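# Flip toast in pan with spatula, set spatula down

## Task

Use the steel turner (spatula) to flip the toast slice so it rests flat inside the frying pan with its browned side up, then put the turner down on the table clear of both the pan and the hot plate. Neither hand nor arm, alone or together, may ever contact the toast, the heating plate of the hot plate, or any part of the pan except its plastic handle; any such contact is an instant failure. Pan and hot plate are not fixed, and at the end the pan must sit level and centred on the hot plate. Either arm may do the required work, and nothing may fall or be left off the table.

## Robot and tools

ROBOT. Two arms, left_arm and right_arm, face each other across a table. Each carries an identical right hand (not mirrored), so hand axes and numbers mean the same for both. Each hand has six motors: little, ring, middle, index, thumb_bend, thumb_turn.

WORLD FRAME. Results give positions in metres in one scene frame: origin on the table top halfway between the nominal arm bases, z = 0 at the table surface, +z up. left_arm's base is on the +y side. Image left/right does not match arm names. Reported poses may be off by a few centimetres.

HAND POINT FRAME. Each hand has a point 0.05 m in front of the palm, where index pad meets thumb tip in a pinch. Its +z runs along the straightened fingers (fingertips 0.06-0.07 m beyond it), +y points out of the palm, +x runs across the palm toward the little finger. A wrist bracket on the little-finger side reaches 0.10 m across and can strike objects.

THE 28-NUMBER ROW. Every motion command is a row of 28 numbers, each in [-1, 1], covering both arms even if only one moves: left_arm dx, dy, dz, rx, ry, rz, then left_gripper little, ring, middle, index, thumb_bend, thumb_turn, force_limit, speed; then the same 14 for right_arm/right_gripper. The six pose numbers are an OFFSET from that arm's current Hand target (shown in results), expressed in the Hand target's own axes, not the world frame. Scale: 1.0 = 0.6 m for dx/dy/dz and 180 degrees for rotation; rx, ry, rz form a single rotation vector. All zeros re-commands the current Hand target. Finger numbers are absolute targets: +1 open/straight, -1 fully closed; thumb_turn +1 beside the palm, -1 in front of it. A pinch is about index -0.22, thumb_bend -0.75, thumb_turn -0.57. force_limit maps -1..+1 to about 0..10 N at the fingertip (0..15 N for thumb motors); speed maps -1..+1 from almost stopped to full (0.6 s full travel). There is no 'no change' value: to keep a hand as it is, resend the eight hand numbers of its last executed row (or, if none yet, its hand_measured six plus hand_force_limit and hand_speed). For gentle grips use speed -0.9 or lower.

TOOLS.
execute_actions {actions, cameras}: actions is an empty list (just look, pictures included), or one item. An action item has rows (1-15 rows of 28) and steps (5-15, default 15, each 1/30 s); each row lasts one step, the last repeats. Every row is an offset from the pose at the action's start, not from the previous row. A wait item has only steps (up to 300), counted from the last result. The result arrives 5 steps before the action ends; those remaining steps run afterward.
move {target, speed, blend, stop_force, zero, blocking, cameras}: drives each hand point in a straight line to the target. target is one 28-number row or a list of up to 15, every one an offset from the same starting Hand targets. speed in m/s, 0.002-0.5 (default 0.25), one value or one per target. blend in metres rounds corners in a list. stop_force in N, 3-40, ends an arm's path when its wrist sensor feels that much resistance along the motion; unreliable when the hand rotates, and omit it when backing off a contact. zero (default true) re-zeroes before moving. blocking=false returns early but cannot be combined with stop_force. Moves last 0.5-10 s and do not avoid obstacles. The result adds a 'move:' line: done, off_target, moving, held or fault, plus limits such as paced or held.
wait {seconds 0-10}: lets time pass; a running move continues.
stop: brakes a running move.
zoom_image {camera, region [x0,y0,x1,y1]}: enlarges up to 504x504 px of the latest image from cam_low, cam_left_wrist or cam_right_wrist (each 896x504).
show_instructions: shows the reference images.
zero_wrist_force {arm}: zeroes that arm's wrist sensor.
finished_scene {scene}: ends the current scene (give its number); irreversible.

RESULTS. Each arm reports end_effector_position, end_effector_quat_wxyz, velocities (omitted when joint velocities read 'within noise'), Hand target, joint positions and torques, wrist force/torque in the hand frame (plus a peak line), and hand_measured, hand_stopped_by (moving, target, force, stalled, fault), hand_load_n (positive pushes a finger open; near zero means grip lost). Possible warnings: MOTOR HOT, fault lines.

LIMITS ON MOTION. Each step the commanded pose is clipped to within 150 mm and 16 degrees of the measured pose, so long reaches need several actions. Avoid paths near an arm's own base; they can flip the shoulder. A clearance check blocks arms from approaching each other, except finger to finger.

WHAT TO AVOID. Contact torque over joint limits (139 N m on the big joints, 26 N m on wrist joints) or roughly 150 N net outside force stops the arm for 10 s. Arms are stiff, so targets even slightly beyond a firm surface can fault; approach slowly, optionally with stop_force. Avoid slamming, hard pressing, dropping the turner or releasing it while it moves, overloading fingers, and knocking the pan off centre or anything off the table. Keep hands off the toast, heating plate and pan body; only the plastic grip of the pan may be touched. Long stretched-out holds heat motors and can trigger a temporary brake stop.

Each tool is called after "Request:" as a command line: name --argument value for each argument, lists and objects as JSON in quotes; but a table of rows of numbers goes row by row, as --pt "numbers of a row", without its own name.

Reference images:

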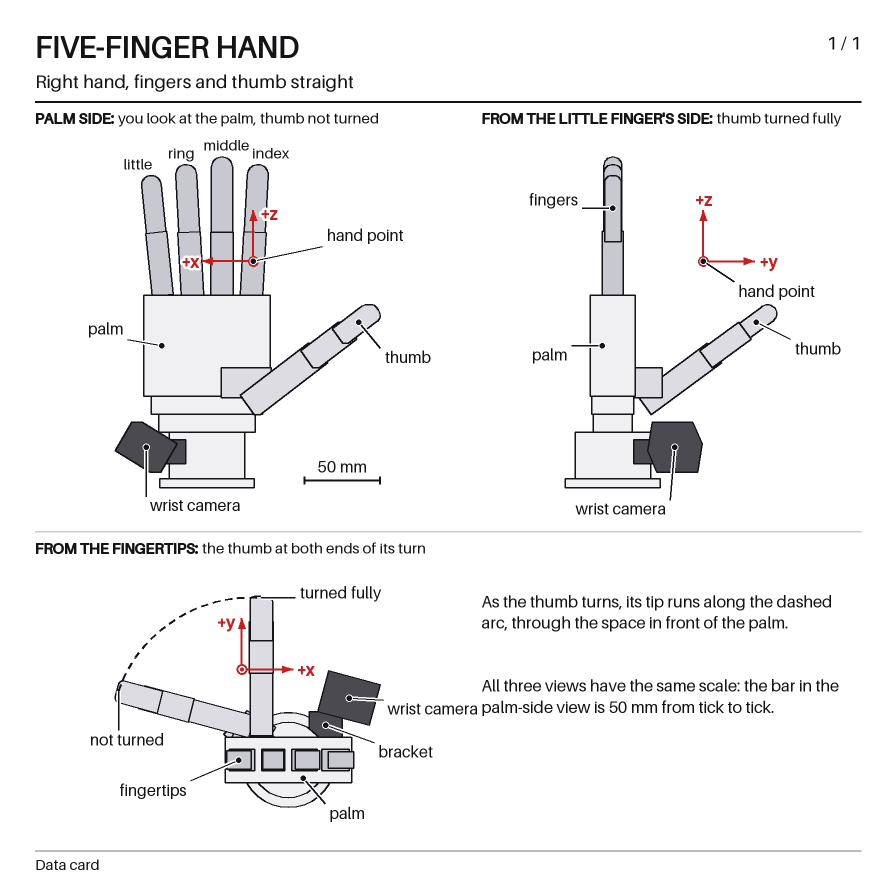

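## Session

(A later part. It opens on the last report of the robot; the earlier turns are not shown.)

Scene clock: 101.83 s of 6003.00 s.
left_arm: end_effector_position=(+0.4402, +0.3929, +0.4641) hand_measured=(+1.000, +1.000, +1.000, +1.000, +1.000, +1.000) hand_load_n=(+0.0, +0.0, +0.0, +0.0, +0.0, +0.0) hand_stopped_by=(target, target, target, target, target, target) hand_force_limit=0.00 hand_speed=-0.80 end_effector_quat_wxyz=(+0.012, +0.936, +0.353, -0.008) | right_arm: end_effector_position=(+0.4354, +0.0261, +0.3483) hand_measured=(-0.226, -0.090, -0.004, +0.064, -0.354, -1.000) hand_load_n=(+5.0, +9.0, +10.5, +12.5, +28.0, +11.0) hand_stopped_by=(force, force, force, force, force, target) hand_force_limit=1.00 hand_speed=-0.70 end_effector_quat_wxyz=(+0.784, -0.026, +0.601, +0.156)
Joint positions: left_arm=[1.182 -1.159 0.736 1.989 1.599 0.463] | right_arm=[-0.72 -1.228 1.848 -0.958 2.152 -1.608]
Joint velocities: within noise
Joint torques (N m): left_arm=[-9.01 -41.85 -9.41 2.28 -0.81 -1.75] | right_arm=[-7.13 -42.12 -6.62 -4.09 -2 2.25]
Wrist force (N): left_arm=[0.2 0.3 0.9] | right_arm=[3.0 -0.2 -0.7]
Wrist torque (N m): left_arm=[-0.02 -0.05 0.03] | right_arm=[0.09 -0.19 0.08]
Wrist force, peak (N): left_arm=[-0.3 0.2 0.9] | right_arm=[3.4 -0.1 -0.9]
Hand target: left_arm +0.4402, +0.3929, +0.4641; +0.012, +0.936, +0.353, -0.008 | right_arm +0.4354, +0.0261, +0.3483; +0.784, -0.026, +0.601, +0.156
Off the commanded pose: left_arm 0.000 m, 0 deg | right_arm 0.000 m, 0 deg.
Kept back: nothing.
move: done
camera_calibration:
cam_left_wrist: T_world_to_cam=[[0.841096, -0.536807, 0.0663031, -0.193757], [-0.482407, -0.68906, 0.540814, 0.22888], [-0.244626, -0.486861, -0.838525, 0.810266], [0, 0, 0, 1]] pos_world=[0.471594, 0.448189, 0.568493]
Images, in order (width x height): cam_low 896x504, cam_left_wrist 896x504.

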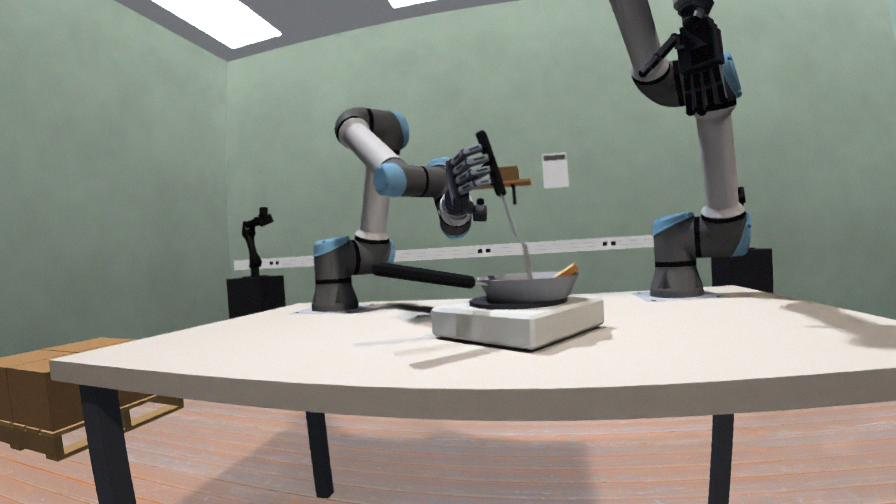

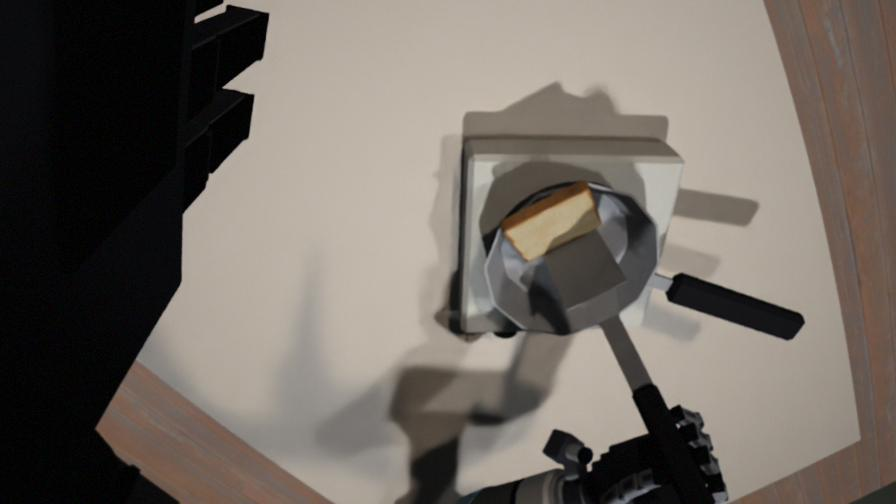

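Request:
move --target '[0,0,0,0,0,0,1,1,1,1,1,1,0,-0.8,0.0078,0.0307,0.0103,0,0,0,-0.9,-0.9,-0.9,-0.9,-1,-1,1,-0.7]' --speed 0.02 --stop_force 4 --cameras '["cam_left_wrist","cam_low"]'

Request:
zoom_image --camera "cam_left_wrist" --region '[480, 190, 680, 350]'

Request:
zoom_image --camera "cam_low" --region '[430, 180, 600, 350]'

Scene clock: 104.10 s of 6003.00 s.
left_arm: end_effector_position=(+0.4402, +0.3929, +0.4641) hand_measured=(+1.000, +1.000, +1.000, +1.000, +1.000, +1.000) hand_load_n=(+0.0, +0.0, +0.0, +0.0, +0.0, +0.0) hand_stopped_by=(target, target, target, target, target, target) hand_force_limit=0.00 hand_speed=-0.80 end_effector_quat_wxyz=(+0.012, +0.936, +0.353, -0.008) | right_arm: end_effector_position=(+0.4371, +0.0460, +0.3483) hand_measured=(-0.226, -0.090, -0.004, +0.064, -0.354, -1.000) hand_load_n=(+4.5, +9.0, +10.5, +12.5, +28.0, +11.0) hand_stopped_by=(force, force, force, force, force, target) hand_force_limit=1.00 hand_speed=-0.70 end_effector_quat_wxyz=(+0.784, -0.026, +0.601, +0.156)
Joint positions: left_arm=[1.182 -1.159 0.736 1.989 1.599 0.463] | right_arm=[-0.697 -1.19 1.793 -0.946 2.174 -1.617]
Joint velocities: within noise
Joint torques (N m): left_arm=[-8.13 -41.58 -9.3 2.44 -0.77 -1.79] | right_arm=[-6.66 -43.69 -6.91 -4.14 -2.14 2.15]
Wrist force (N): left_arm=[0.0 0.4 0.6] | right_arm=[3.3 -0.2 -0.7]
Wrist torque (N m): left_arm=[0.02 -0.01 0.01] | right_arm=[0.06 -0.24 0.09]
Wrist force, peak (N): left_arm=[-0.2 0.3 0.8] | right_arm=[3.6 -0.3 -0.5]
Hand target: left_arm +0.4402, +0.3929, +0.4641; +0.012, +0.936, +0.353, -0.008 | right_arm +0.4371, +0.0460, +0.3483; +0.784, -0.026, +0.601, +0.156
Off the commanded pose: left_arm 0.000 m, 0 deg | right_arm 0.000 m, 0 deg.
Kept back: nothing.
move: done
camera_calibration:
cam_left_wrist: T_world_to_cam=[[0.841096, -0.536807, 0.0663031, -0.193757], [-0.482407, -0.68906, 0.540814, 0.22888], [-0.244626, -0.486861, -0.838525, 0.810266], [0, 0, 0, 1]] pos_world=[0.471594, 0.448189, 0.568493]
Images, in order (width x height): cam_low 896x504, cam_left_wrist 896x504.

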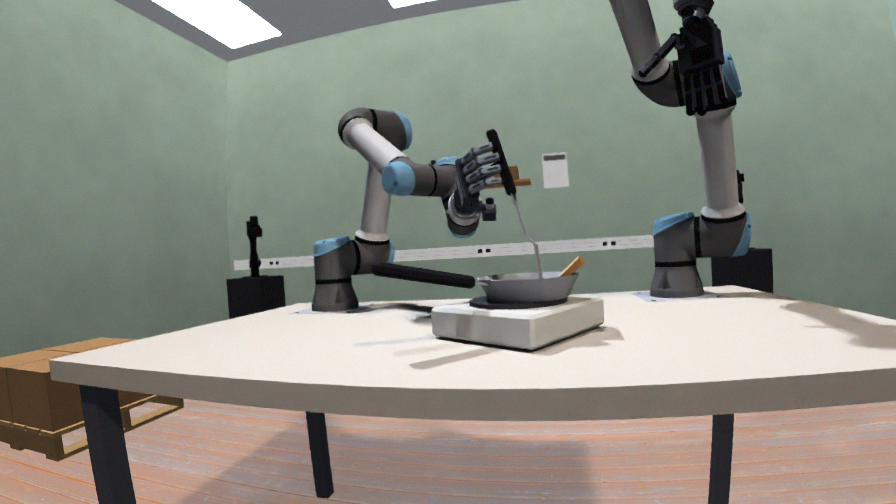

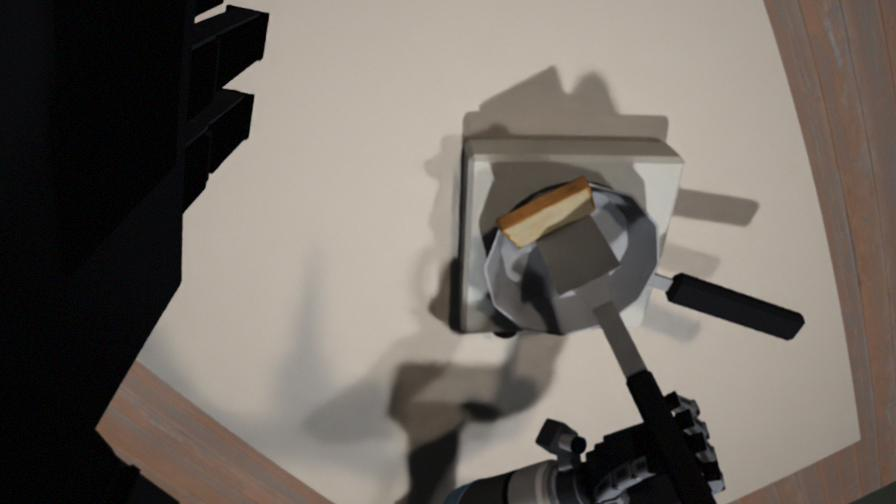

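Scaled by 2.520.

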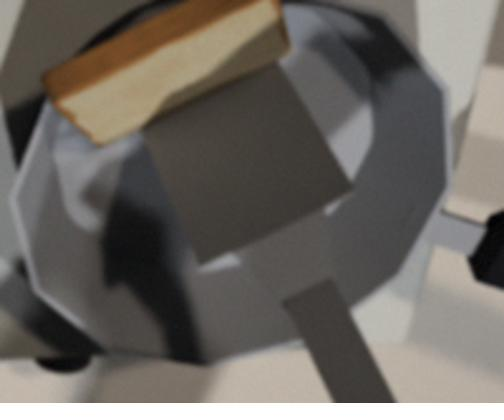

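Scaled by 2.965.

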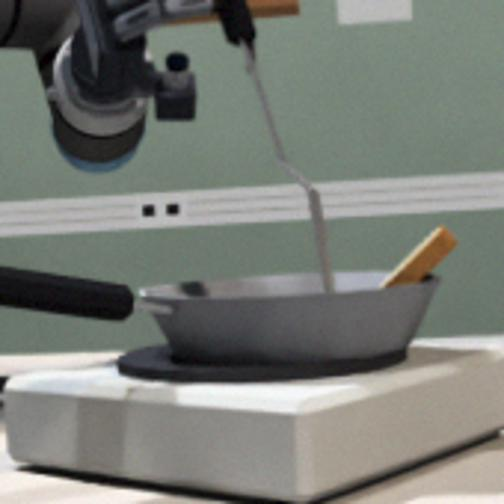

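Request:
move --target '[0,0,0,0,0,0,1,1,1,1,1,1,0,-0.8,0.0058,0.0231,0.0077,0,0,0,-0.9,-0.9,-0.9,-0.9,-1,-1,1,-0.7]' --speed 0.02 --stop_force 4 --cameras '["cam_left_wrist","cam_low"]'

Request:
zoom_image --camera "cam_left_wrist" --region '[480, 170, 680, 330]'

Request:
zoom_image --camera "cam_low" --region '[430, 180, 600, 350]'

Scene clock: 106.13 s of 6003.00 s.
left_arm: end_effector_position=(+0.4402, +0.3929, +0.4641) hand_measured=(+1.000, +1.000, +1.000, +1.000, +1.000, +1.000) hand_load_n=(+0.0, +0.0, +0.0, +0.0, +0.0, +0.0) hand_stopped_by=(target, target, target, target, target, target) hand_force_limit=0.00 hand_speed=-0.80 end_effector_quat_wxyz=(+0.012, +0.936, +0.353, -0.008) | right_arm: end_effector_position=(+0.4384, +0.0609, +0.3483) hand_measured=(-0.226, -0.090, -0.004, +0.064, -0.354, -1.000) hand_load_n=(+4.0, +9.0, +10.0, +13.0, +28.0, +11.5) hand_stopped_by=(force, force, force, force, force, target) hand_force_limit=1.00 hand_speed=-0.70 end_effector_quat_wxyz=(+0.784, -0.026, +0.601, +0.156)
Joint positions: left_arm=[1.182 -1.159 0.736 1.989 1.599 0.463] | right_arm=[-0.68 -1.162 1.751 -0.936 2.189 -1.624]
Joint velocities: within noise
Joint torques (N m): left_arm=[-8.57 -41.17 -9.64 2.48 -0.72 -1.84] | right_arm=[-6.5 -45.46 -7.73 -4.2 -2.32 2.22]
Wrist force (N): left_arm=[-0.3 0.3 0.4] | right_arm=[3.1 -0.4 -0.4]
Wrist torque (N m): left_arm=[0.02 0.02 0.00] | right_arm=[0.03 -0.21 0.03]
Wrist force, peak (N): left_arm=[-0.2 0.2 0.8] | right_arm=[3.6 -0.3 -0.5]
Hand target: left_arm +0.4402, +0.3929, +0.4641; +0.012, +0.936, +0.353, -0.008 | right_arm +0.4384, +0.0609, +0.3483; +0.784, -0.026, +0.601, +0.156
Off the commanded pose: left_arm 0.000 m, 0 deg | right_arm 0.000 m, 0 deg.
Kept back: nothing.
move: done
camera_calibration:
cam_left_wrist: T_world_to_cam=[[0.841096, -0.536807, 0.0663029, -0.193757], [-0.482407, -0.68906, 0.540814, 0.228881], [-0.244626, -0.486861, -0.838525, 0.810266], [0, 0, 0, 1]] pos_world=[0.471594, 0.44819, 0.568493]
Images, in order (width x height): cam_low 896x504, cam_left_wrist 896x504.

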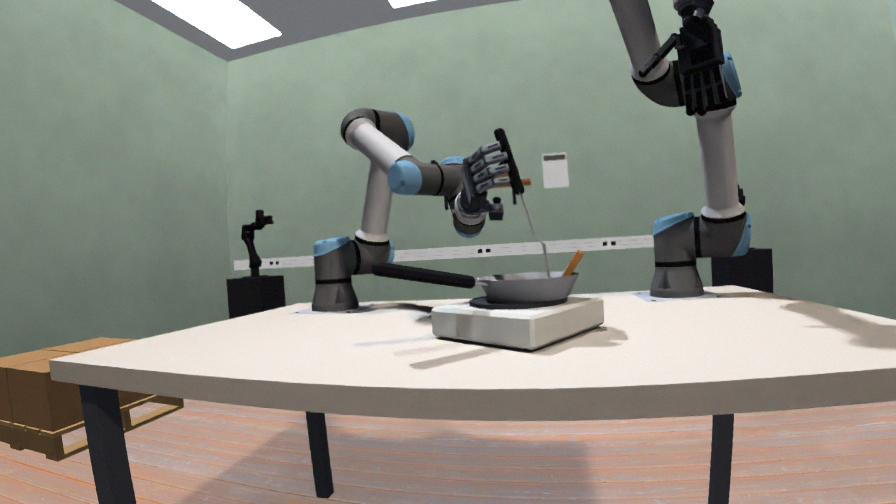

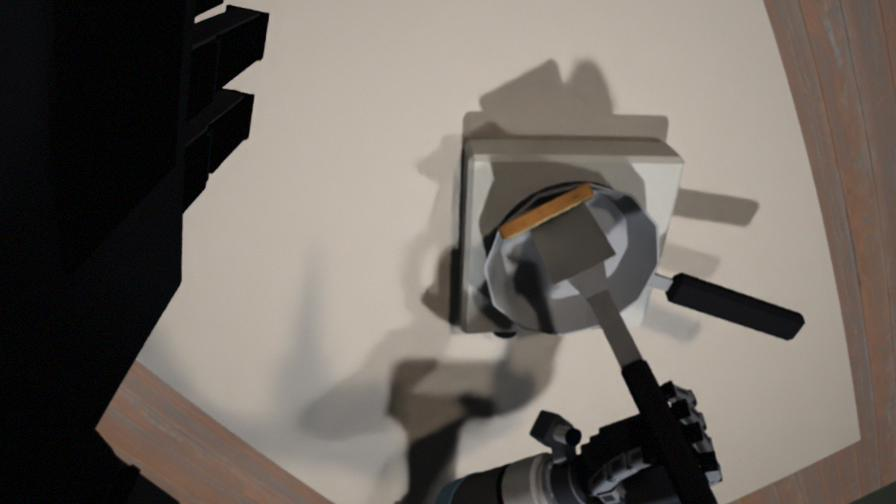

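Scaled by 2.520.

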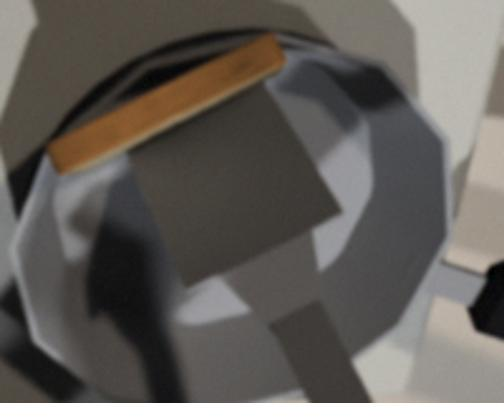

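Scaled by 2.965.

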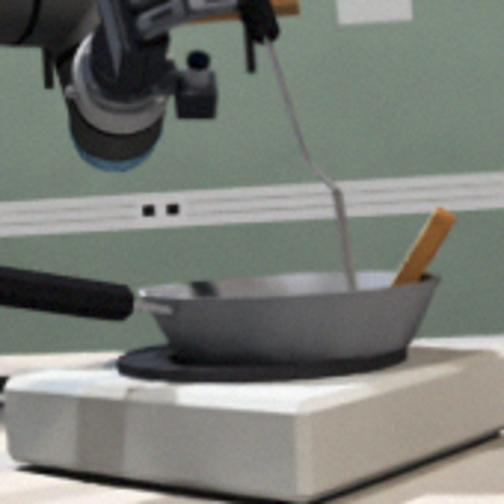

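Request:
move --target '[0,0,0,0,0,0,1,1,1,1,1,1,0,-0.8,0.0027,0.0108,0.0036,0,0,0,-0.9,-0.9,-0.9,-0.9,-1,-1,1,-0.7]' --speed 0.015 --stop_force 4 --cameras '["cam_left_wrist","cam_low"]'

Request:
zoom_image --camera "cam_left_wrist" --region '[480, 170, 680, 330]'

Request:
zoom_image --camera "cam_low" --region '[430, 180, 600, 350]'

Scene clock: 107.97 s of 6003.00 s.
left_arm: end_effector_position=(+0.4402, +0.3929, +0.4641) hand_measured=(+1.000, +1.000, +1.000, +1.000, +1.000, +1.000) hand_load_n=(+0.0, +0.0, +0.0, +0.0, +0.0, +0.0) hand_stopped_by=(target, target, target, target, target, target) hand_force_limit=0.00 hand_speed=-0.80 end_effector_quat_wxyz=(+0.012, +0.936, +0.353, -0.008) | right_arm: end_effector_position=(+0.4390, +0.0679, +0.3483) hand_measured=(-0.226, -0.090, -0.004, +0.064, -0.354, -1.000) hand_load_n=(+4.0, +9.0, +10.0, +13.0, +28.0, +11.0) hand_stopped_by=(force, force, force, force, force, target) hand_force_limit=1.00 hand_speed=-0.70 end_effector_quat_wxyz=(+0.784, -0.026, +0.601, +0.156)
Joint positions: left_arm=[1.182 -1.159 0.736 1.989 1.599 0.463] | right_arm=[-0.673 -1.149 1.731 -0.931 2.196 -1.627]
Joint velocities: within noise
Joint torques (N m): left_arm=[-8.52 -41.52 -9.58 2.46 -0.68 -1.75] | right_arm=[-6.18 -45.45 -8.2 -4.23 -2.46 2.34]
Wrist force (N): left_arm=[-0.4 0.2 0.6] | right_arm=[2.5 -1.4 -0.7]
Wrist torque (N m): left_arm=[-0.01 0.05 -0.01] | right_arm=[-0.01 -0.10 -0.21]
Wrist force, peak (N): left_arm=[-0.1 0.5 0.7] | right_arm=[3.6 -0.5 -0.8]
Hand target: left_arm +0.4402, +0.3929, +0.4641; +0.012, +0.936, +0.353, -0.008 | right_arm +0.4390, +0.0679, +0.3483; +0.784, -0.026, +0.601, +0.156
Off the commanded pose: left_arm 0.000 m, 0 deg | right_arm 0.000 m, 0 deg.
Kept back: nothing.
move: done
camera_calibration:
cam_left_wrist: T_world_to_cam=[[0.841096, -0.536807, 0.066303, -0.193757], [-0.482407, -0.68906, 0.540814, 0.22888], [-0.244626, -0.486861, -0.838525, 0.810266], [0, 0, 0, 1]] pos_world=[0.471594, 0.448189, 0.568493]
Images, in order (width x height): cam_low 896x504, cam_left_wrist 896x504.

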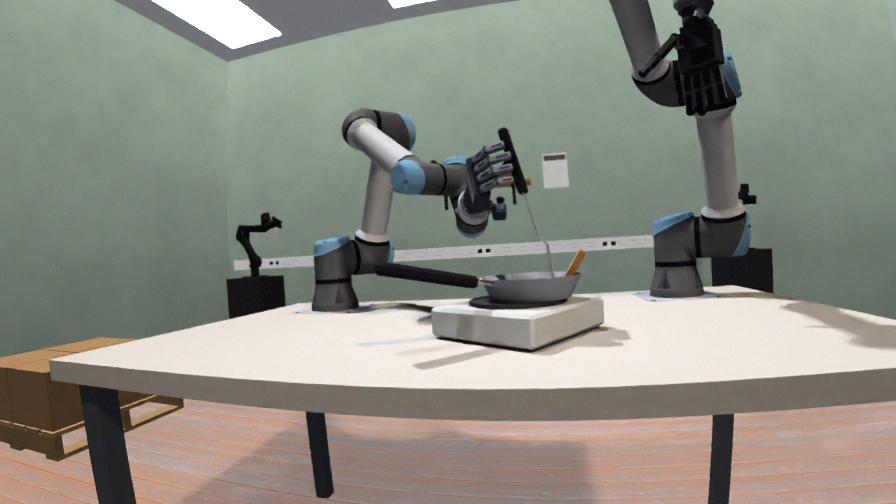

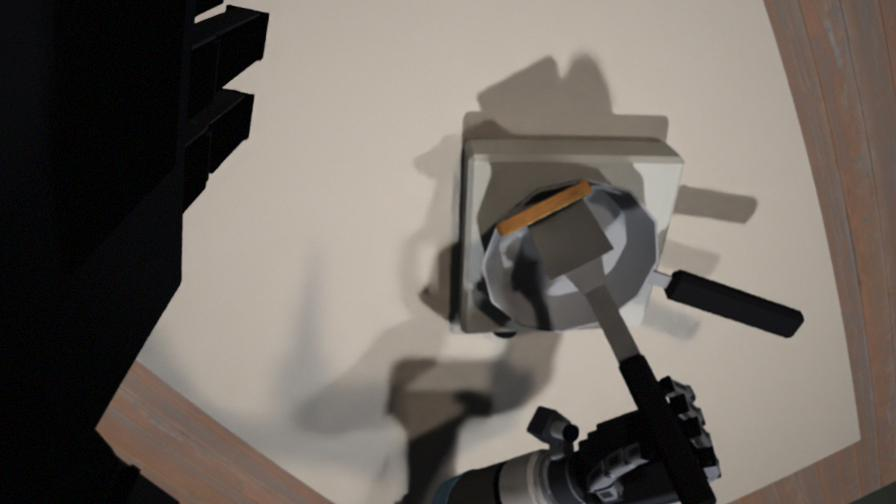

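Scaled by 2.520.

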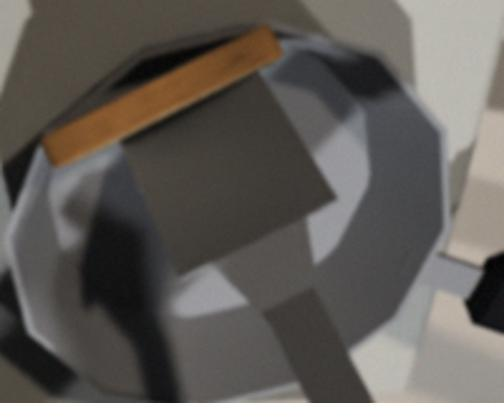

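Scaled by 2.965.

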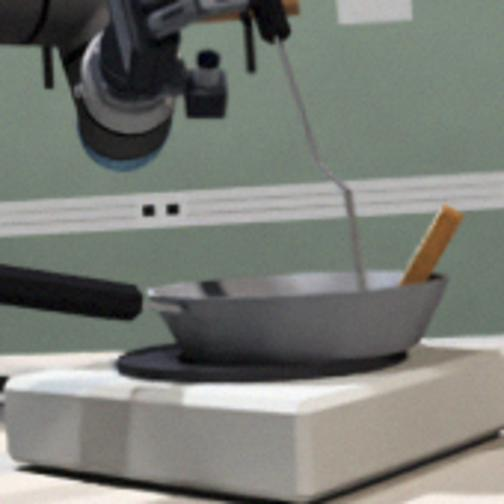

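Request:
move --pt "0 0 0 0 0 0 1 1 1 1 1 1 0 -0.8 -0.0078 -0.0307 -0.0103 0 0 0 -0.9 -0.9 -0.9 -0.9 -1 -1 1 -0.7" --pt "0 0 0 0 0 0 1 1 1 1 1 1 0 -0.8 -0.2058 -0.0001 0.0472 0 0 0 -0.9 -0.9 -0.9 -0.9 -1 -1 1 -0.7" --pt "0 0 0 0 0 0 1 1 1 1 1 1 0 -0.8 -0.1494 0.3065 0.1366 -0.0233 0.0397 -0.1012 -0.9 -0.9 -0.9 -0.9 -1 -1 1 -0.7" --speed '[0.03,0.08,0.12]' --blend '[0.002,0.01,0]'

Request:
zoom_image --camera "cam_left_wrist" --region '[460, 130, 720, 350]'

Request:
zoom_image --camera "cam_low" --region '[430, 160, 640, 350]'

Scene clock: 113.27 s of 6003.00 s.
left_arm: end_effector_position=(+0.4402, +0.3929, +0.4641) hand_measured=(+1.000, +1.000, +1.000, +1.000, +1.000, +1.000) hand_load_n=(+0.0, +0.0, +0.0, +0.0, +0.0, +0.0) hand_stopped_by=(target, target, target, target, target, target) hand_force_limit=0.00 hand_speed=-0.80 end_effector_quat_wxyz=(+0.012, +0.936, +0.353, -0.008) | right_arm: end_effector_position=(+0.4441, +0.2422, +0.4832) hand_measured=(-0.226, -0.090, -0.004, +0.064, -0.354, -1.000) hand_load_n=(+4.5, +9.5, +10.5, +12.5, +28.5, +11.0) hand_stopped_by=(force, force, force, force, force, target) hand_force_limit=1.00 hand_speed=-0.70 end_effector_quat_wxyz=(+0.758, -0.159, +0.630, +0.050) end_effector_velocity=(+0.000, -0.003, -0.001) end_effector_angular_velocity=(+0.008, -0.001, -0.001)
Joint positions: left_arm=[1.182 -1.159 0.736 1.989 1.599 0.463] | right_arm=[-0.539 -0.903 0.836 -0.137 2.277 -1.886]
Joint velocities: left_arm=[within noise] | right_arm=[-0.002 -0.009 0.02 -0.016 0 0.005]
Joint torques (N m): left_arm=[-8.47 -41.03 -9.22 2.67 -0.58 -1.72] | right_arm=[-5.82 -56.16 -9.81 -3.87 -1.71 2.25]
Wrist force (N): left_arm=[0.0 0.3 0.7] | right_arm=[3.5 0.1 -0.3]
Wrist torque (N m): left_arm=[-0.01 -0.02 0.02] | right_arm=[0.09 -0.28 0.18]
Wrist force, peak (N): left_arm=[0.0 0.5 0.8] | right_arm=[4.2 -0.5 -1.1]
Hand target: left_arm +0.4402, +0.3929, +0.4641; +0.012, +0.936, +0.353, -0.008 | right_arm +0.4441, +0.2422, +0.4832; +0.758, -0.159, +0.630, +0.050
Off the commanded pose: left_arm 0.000 m, 0 deg | right_arm 0.000 m, 0 deg.
Kept back: nothing.
move: done
camera_calibration:
cam_left_wrist: T_world_to_cam=[[0.841096, -0.536807, 0.0663029, -0.193757], [-0.482407, -0.68906, 0.540814, 0.22888], [-0.244626, -0.486861, -0.838525, 0.810266], [0, 0, 0, 1]] pos_world=[0.471594, 0.44819, 0.568493]
cam_right_wrist: T_world_to_cam=[[-0.196966, 0.906624, -0.373146, 0.0536798], [-0.708214, 0.131618, 0.693621, -0.0529048], [0.677966, 0.400887, 0.616159, -0.576917], [0, 0, 0, 1]] pos_world=[0.364235, 0.189574, 0.412199]

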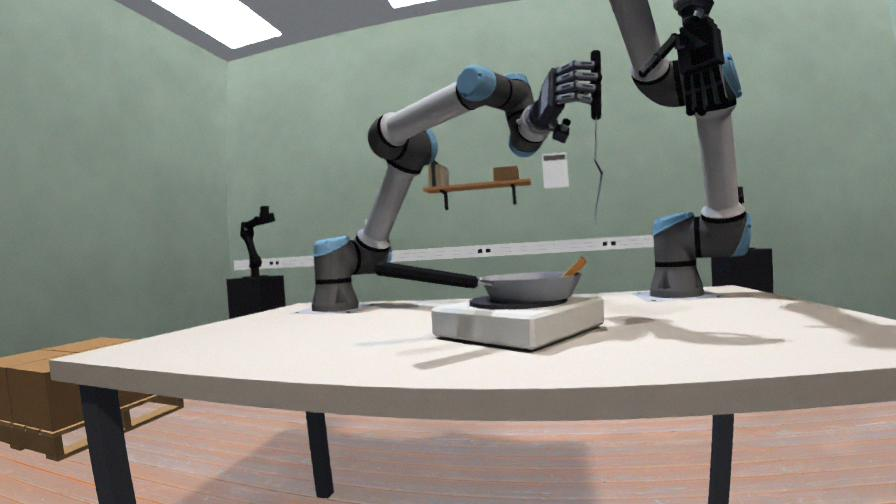

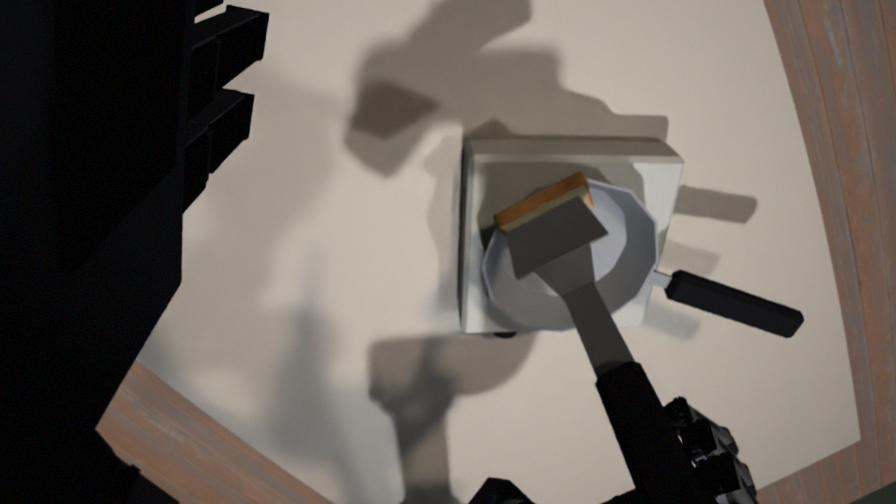

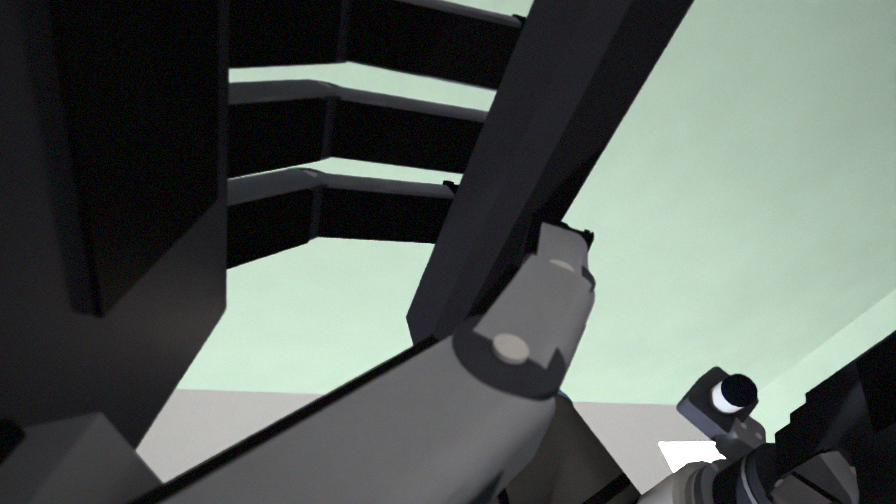

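Scaled by 1.938.

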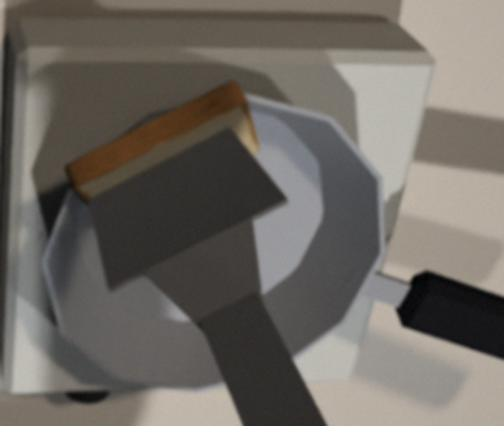

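Scaled by 2.400.

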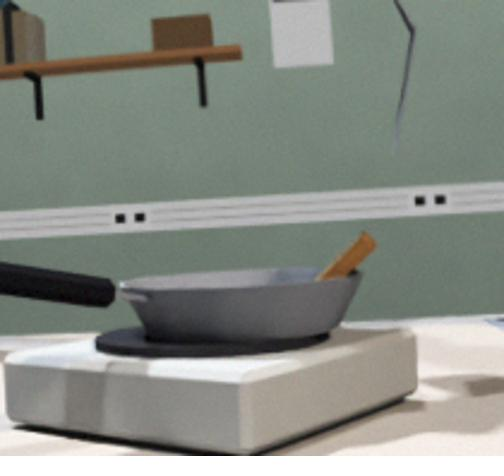

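Request:
move --target '[0.0997,-0.0393,-0.1698,0,0,0,1,1,1,1,1,1,0,-0.8,0,0,0,0,0,0,-0.9,-0.9,-0.9,-0.9,-1,-1,1,-0.7]' --speed 0.15 --cameras '["cam_left_wrist"]'

Request:
move --pt "0 0 0 0 0 0 1 1 1 1 1 1 0 -0.8 0.0112 0.1303 0.0483 -0.0176 0.0298 -0.0757 -0.9 -0.9 -0.9 -0.9 -1 -1 1 -0.7" --pt "0 0 0 0 0 0 1 1 1 1 1 1 0 -0.8 0.1439 0.1546 0.027 -0.0176 0.0298 -0.0757 -0.9 -0.9 -0.9 -0.9 -1 -1 1 -0.7" --speed '[0.1,0.05]'

Request:
zoom_image --camera "cam_left_wrist" --region '[460, 130, 720, 350]'

Request:
zoom_image --camera "cam_low" --region '[430, 160, 640, 350]'

Scene clock: 117.57 s of 6003.00 s.
left_arm: end_effector_position=(+0.4688, +0.4528, +0.5622) hand_measured=(+1.000, +1.000, +1.000, +1.000, +1.000, +1.000) hand_load_n=(+0.0, +0.0, +0.0, +0.0, +0.0, +0.0) hand_stopped_by=(target, target, target, target, target, target) hand_force_limit=0.00 hand_speed=-0.80 end_effector_quat_wxyz=(+0.084, +0.912, +0.390, +0.092) end_effector_velocity=(-0.003, -0.001, -0.001) end_effector_angular_velocity=(+0.008, +0.015, -0.007) | right_arm: end_effector_position=(+0.4441, +0.2422, +0.4832) hand_measured=(-0.226, -0.090, -0.004, +0.064, -0.354, -1.000) hand_load_n=(+5.0, +9.5, +10.0, +13.0, +28.0, +11.0) hand_stopped_by=(force, force, force, force, force, target) hand_force_limit=1.00 hand_speed=-0.70 end_effector_quat_wxyz=(+0.758, -0.159, +0.630, +0.050)
Joint positions: left_arm=[1.321 -0.95 0.035 2.236 1.593 0.514] | right_arm=[-0.539 -0.903 0.836 -0.137 2.277 -1.886]
Joint velocities: left_arm=[-0.004 0.002 0 0.015 -0.003 0.004] | right_arm=[within noise]
Joint torques (N m): left_arm=[-9.97 -31.97 -17.5 3.83 -1.98 2.84] | right_arm=[-6.6 -41.58 -31.23 -2.49 -2.13 -1.69]
Wrist force (N): left_arm=[0.1 1.0 0.8] | right_arm=[3.4 0.2 -0.2]
Wrist torque (N m): left_arm=[0.13 -0.03 0.02] | right_arm=[0.09 -0.29 0.20]
Wrist force, peak (N): left_arm=[-0.5 0.5 1.6] | right_arm=[3.8 0.3 0.0]
Hand target: left_arm +0.4702, +0.4529, +0.5642; +0.012, +0.936, +0.353, -0.008 | right_arm +0.4441, +0.2422, +0.4832; +0.758, -0.159, +0.630, +0.050
Off the commanded pose: left_arm 0.002 m, 15 deg | right_arm 0.000 m, 0 deg.
elbow stopped short (left arm): the move would have taken joint 3 (elbow) straighter than the controller allows.
Kept back: nothing.
move: off_target (left_arm)
camera_calibration:
cam_left_wrist: T_world_to_cam=[[0.841169, -0.450007, 0.29988, -0.362784], [-0.540769, -0.701659, 0.463944, 0.307177], [0.00163515, -0.552421, -0.833564, 0.840143], [0, 0, 0, 1]] pos_world=[0.469901, 0.516391, 0.666592]
Images, in order (width x height): cam_left_wrist 896x504.

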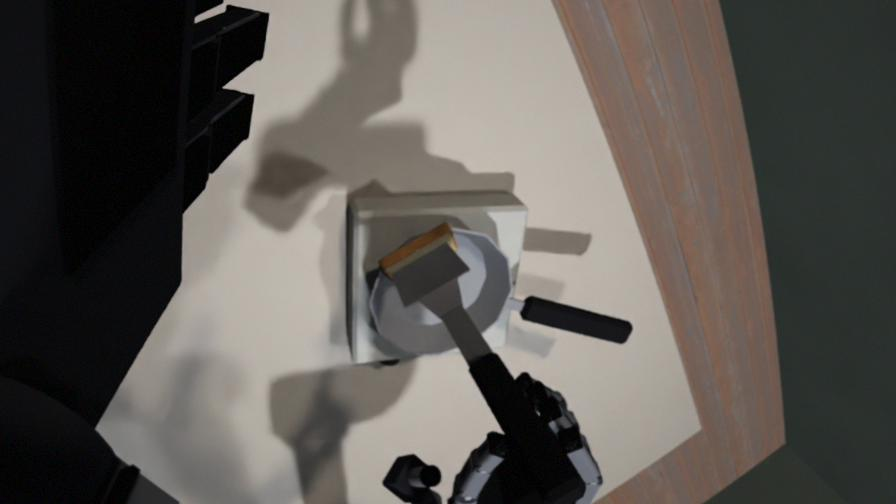

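Scene clock: 120.83 s of 6003.00 s.
left_arm: end_effector_position=(+0.4687, +0.4528, +0.5623) hand_measured=(+1.000, +1.000, +1.000, +1.000, +1.000, +1.000) hand_load_n=(+0.0, +0.0, +0.0, +0.0, +0.0, +0.0) hand_stopped_by=(target, target, target, target, target, target) hand_force_limit=0.00 hand_speed=-0.80 end_effector_quat_wxyz=(+0.084, +0.912, +0.390, +0.092) | right_arm: end_effector_position=(+0.4509, +0.3240, +0.3852) hand_measured=(-0.226, -0.090, -0.004, +0.064, -0.354, -1.000) hand_load_n=(+5.0, +9.5, +10.5, +12.5, +28.5, +11.0) hand_stopped_by=(force, force, force, force, force, target) hand_force_limit=1.00 hand_speed=-0.70 end_effector_quat_wxyz=(+0.724, -0.256, +0.640, -0.030) end_effector_velocity=(-0.001, +0.000, +0.005) end_effector_angular_velocity=(+0.000, -0.001, +0.001)
Joint positions: left_arm=[1.321 -0.95 0.035 2.236 1.593 0.514] | right_arm=[-0.496 -0.589 0.41 0.112 2.304 -2.037]
Joint velocities: left_arm=[within noise] | right_arm=[0.001 0.001 -0.014 0.012 0 -0.001]
Joint torques (N m): left_arm=[11.3 -34.06 -1.87 3.5 -1.79 1.74] | right_arm=[-6.72 -49.88 -37.29 -0.15 -2.02 -1.78]
Wrist force (N): left_arm=[0.0 1.1 0.6] | right_arm=[3.4 0.6 0.2]
Wrist torque (N m): left_arm=[0.16 0.00 0.02] | right_arm=[0.13 -0.32 0.25]
Wrist force, peak (N): left_arm=[0.3 1.1 0.8] | right_arm=[4.2 0.7 0.1]
Hand target: left_arm +0.4702, +0.4529, +0.5642; +0.012, +0.936, +0.353, -0.008 | right_arm +0.4510, +0.3240, +0.3853; +0.724, -0.256, +0.640, -0.030
Off the commanded pose: left_arm 0.002 m, 15 deg | right_arm 0.000 m, 0 deg.
elbow stopped short (left arm): the move would have taken joint 3 (elbow) straighter than the controller allows.
elbow stopped short (right arm): the move would have taken joint 3 (elbow) straighter than the controller allows.
Kept back: nothing.
move: off_target (left_arm)
camera_calibration:
cam_left_wrist: T_world_to_cam=[[0.841161, -0.450109, 0.299751, -0.362597], [-0.540783, -0.701718, 0.463838, 0.307153], [0.00156355, -0.552262, -0.833669, 0.840207], [0, 0, 0, 1]] pos_world=[0.469792, 0.516342, 0.666675]
cam_right_wrist: T_world_to_cam=[[-0.208404, 0.780367, -0.589572, 0.0737431], [-0.692957, 0.307585, 0.652075, -0.0387182], [0.690201, 0.544443, 0.476659, -0.552297], [0, 0, 0, 1]] pos_world=[0.369734, 0.255057, 0.331981]

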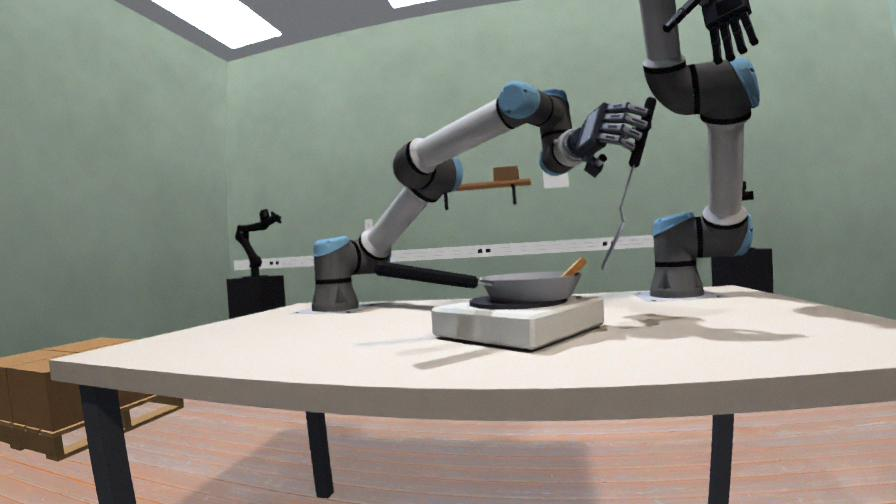

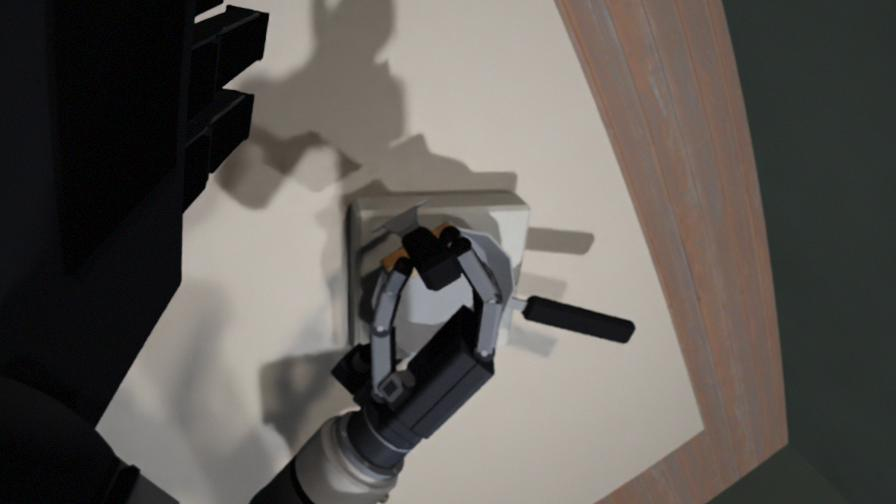

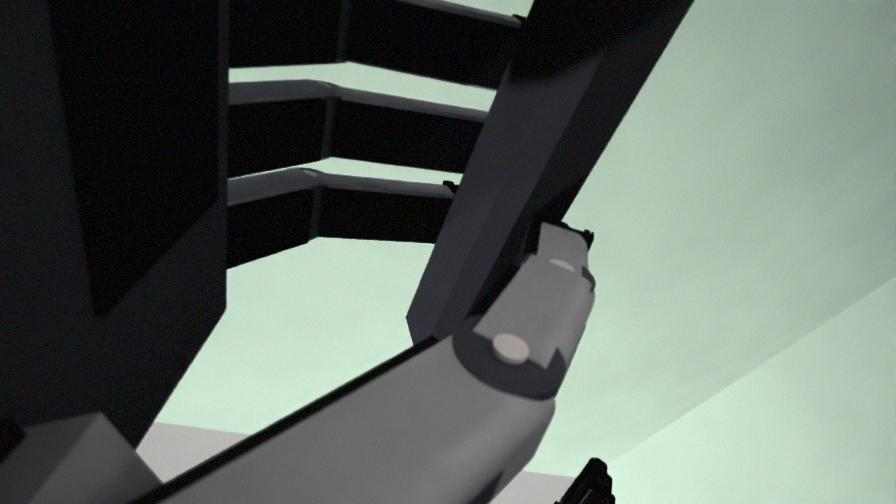

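Scaled by 1.938.

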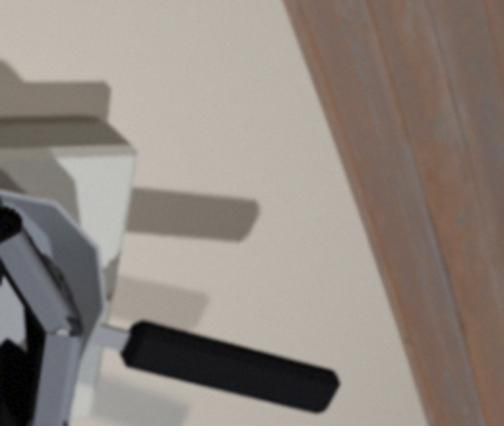

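Scaled by 2.400.

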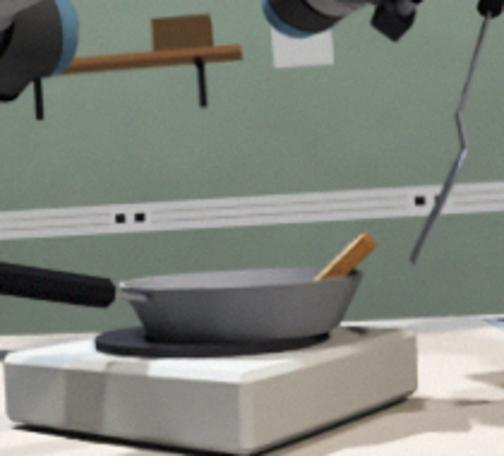

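Request:
move --pt "0 0 0 0 0 0 1 1 1 1 1 1 0 -0.8 -0.01 -0.0045 0.0005 0 0 0 -0.9 -0.9 -0.9 -0.9 -1 -1 1 -0.7" --pt "0 0 0 0 0 0 1 1 1 1 1 1 0 -0.8 0.0083 -0.0478 -0.0208 0 0 0 -0.9 -0.9 -0.9 -0.9 -1 -1 1 -0.7" --speed 0.03 --cameras '["cam_left_wrist","cam_low"]'

Request:
zoom_image --camera "cam_left_wrist" --region '[330, 170, 560, 370]'

Request:
zoom_image --camera "cam_low" --region '[500, 190, 640, 310]'

Scene clock: 123.37 s of 6003.00 s.
left_arm: end_effector_position=(+0.4687, +0.4528, +0.5623) hand_measured=(+1.000, +1.000, +1.000, +1.000, +1.000, +1.000) hand_load_n=(+0.0, +0.0, +0.0, +0.0, +0.0, +0.0) hand_stopped_by=(target, target, target, target, target, target) hand_force_limit=0.00 hand_speed=-0.80 end_effector_quat_wxyz=(+0.084, +0.912, +0.390, +0.092) | right_arm: end_effector_position=(+0.4483, +0.2930, +0.3918) hand_measured=(-0.226, -0.090, -0.004, +0.064, -0.354, -1.000) hand_load_n=(+5.0, +9.5, +10.0, +12.5, +28.5, +11.0) hand_stopped_by=(force, force, force, force, force, target) hand_force_limit=1.00 hand_speed=-0.70 end_effector_quat_wxyz=(+0.724, -0.255, +0.640, -0.030) end_effector_velocity=(+0.000, +0.002, +0.000) end_effector_angular_velocity=(+0.000, +0.000, +0.002)
Joint positions: left_arm=[1.321 -0.95 0.035 2.236 1.593 0.514] | right_arm=[-0.513 -0.727 0.649 0.011 2.287 -2.036]
Joint velocities: left_arm=[within noise] | right_arm=[0.001 0.008 -0.014 0.006 -0.001 0]
Joint torques (N m): left_arm=[9.43 -46.42 -2.25 3.77 -1.78 1.28] | right_arm=[4.87 -43.09 -38.4 -0.46 -0.9 -1.56]
Wrist force (N): left_arm=[0.0 0.7 0.5] | right_arm=[3.6 0.8 0.4]
Wrist torque (N m): left_arm=[0.10 -0.01 0.01] | right_arm=[0.13 -0.36 0.27]
Wrist force, peak (N): left_arm=[-0.3 1.2 0.9] | right_arm=[3.7 0.7 0.5]
Hand target: left_arm +0.4702, +0.4529, +0.5642; +0.012, +0.936, +0.353, -0.008 | right_arm +0.4482, +0.2931, +0.3918; +0.724, -0.256, +0.640, -0.030
Off the commanded pose: left_arm 0.002 m, 15 deg | right_arm 0.000 m, 0 deg.
elbow stopped short (left arm): the move would have taken joint 3 (elbow) straighter than the controller allows.
Kept back: nothing.
move: off_target (left_arm)
camera_calibration:
cam_left_wrist: T_world_to_cam=[[0.841176, -0.450093, 0.299732, -0.362602], [-0.540759, -0.701732, 0.463844, 0.307159], [0.0015584, -0.552257, -0.833673, 0.840204], [0, 0, 0, 1]] pos_world=[0.469802, 0.516347, 0.666665]
Images, in order (width x height): cam_low 896x504, cam_left_wrist 896x504.

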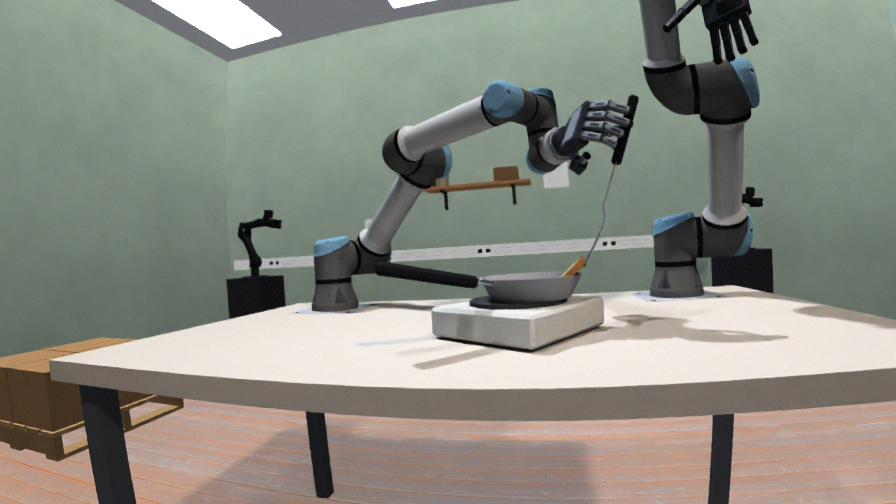

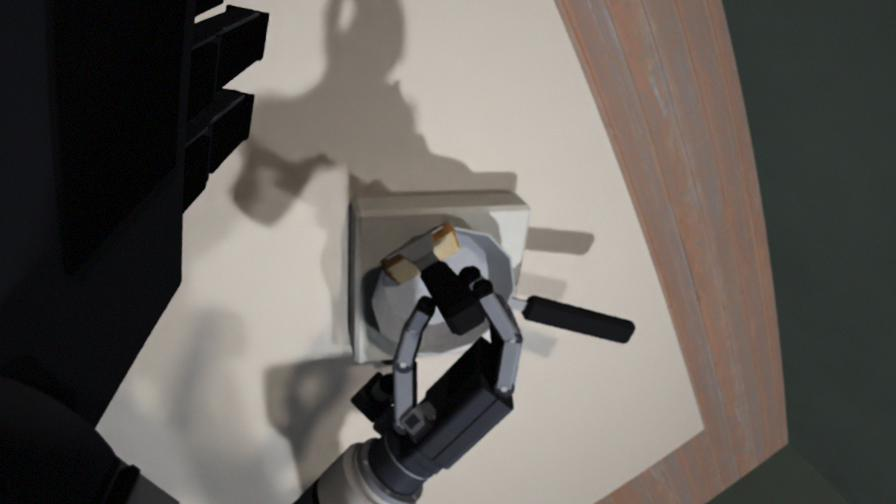

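Scaled by 2.191.

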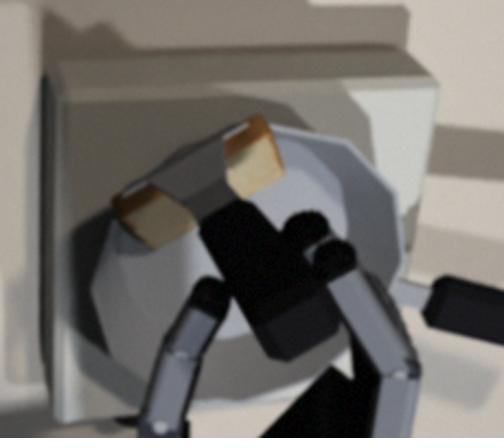

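Scaled by 3.600.

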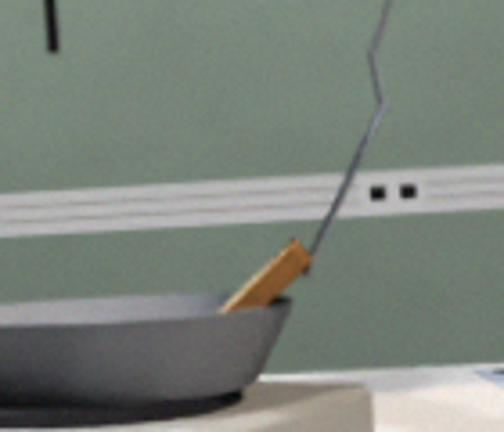

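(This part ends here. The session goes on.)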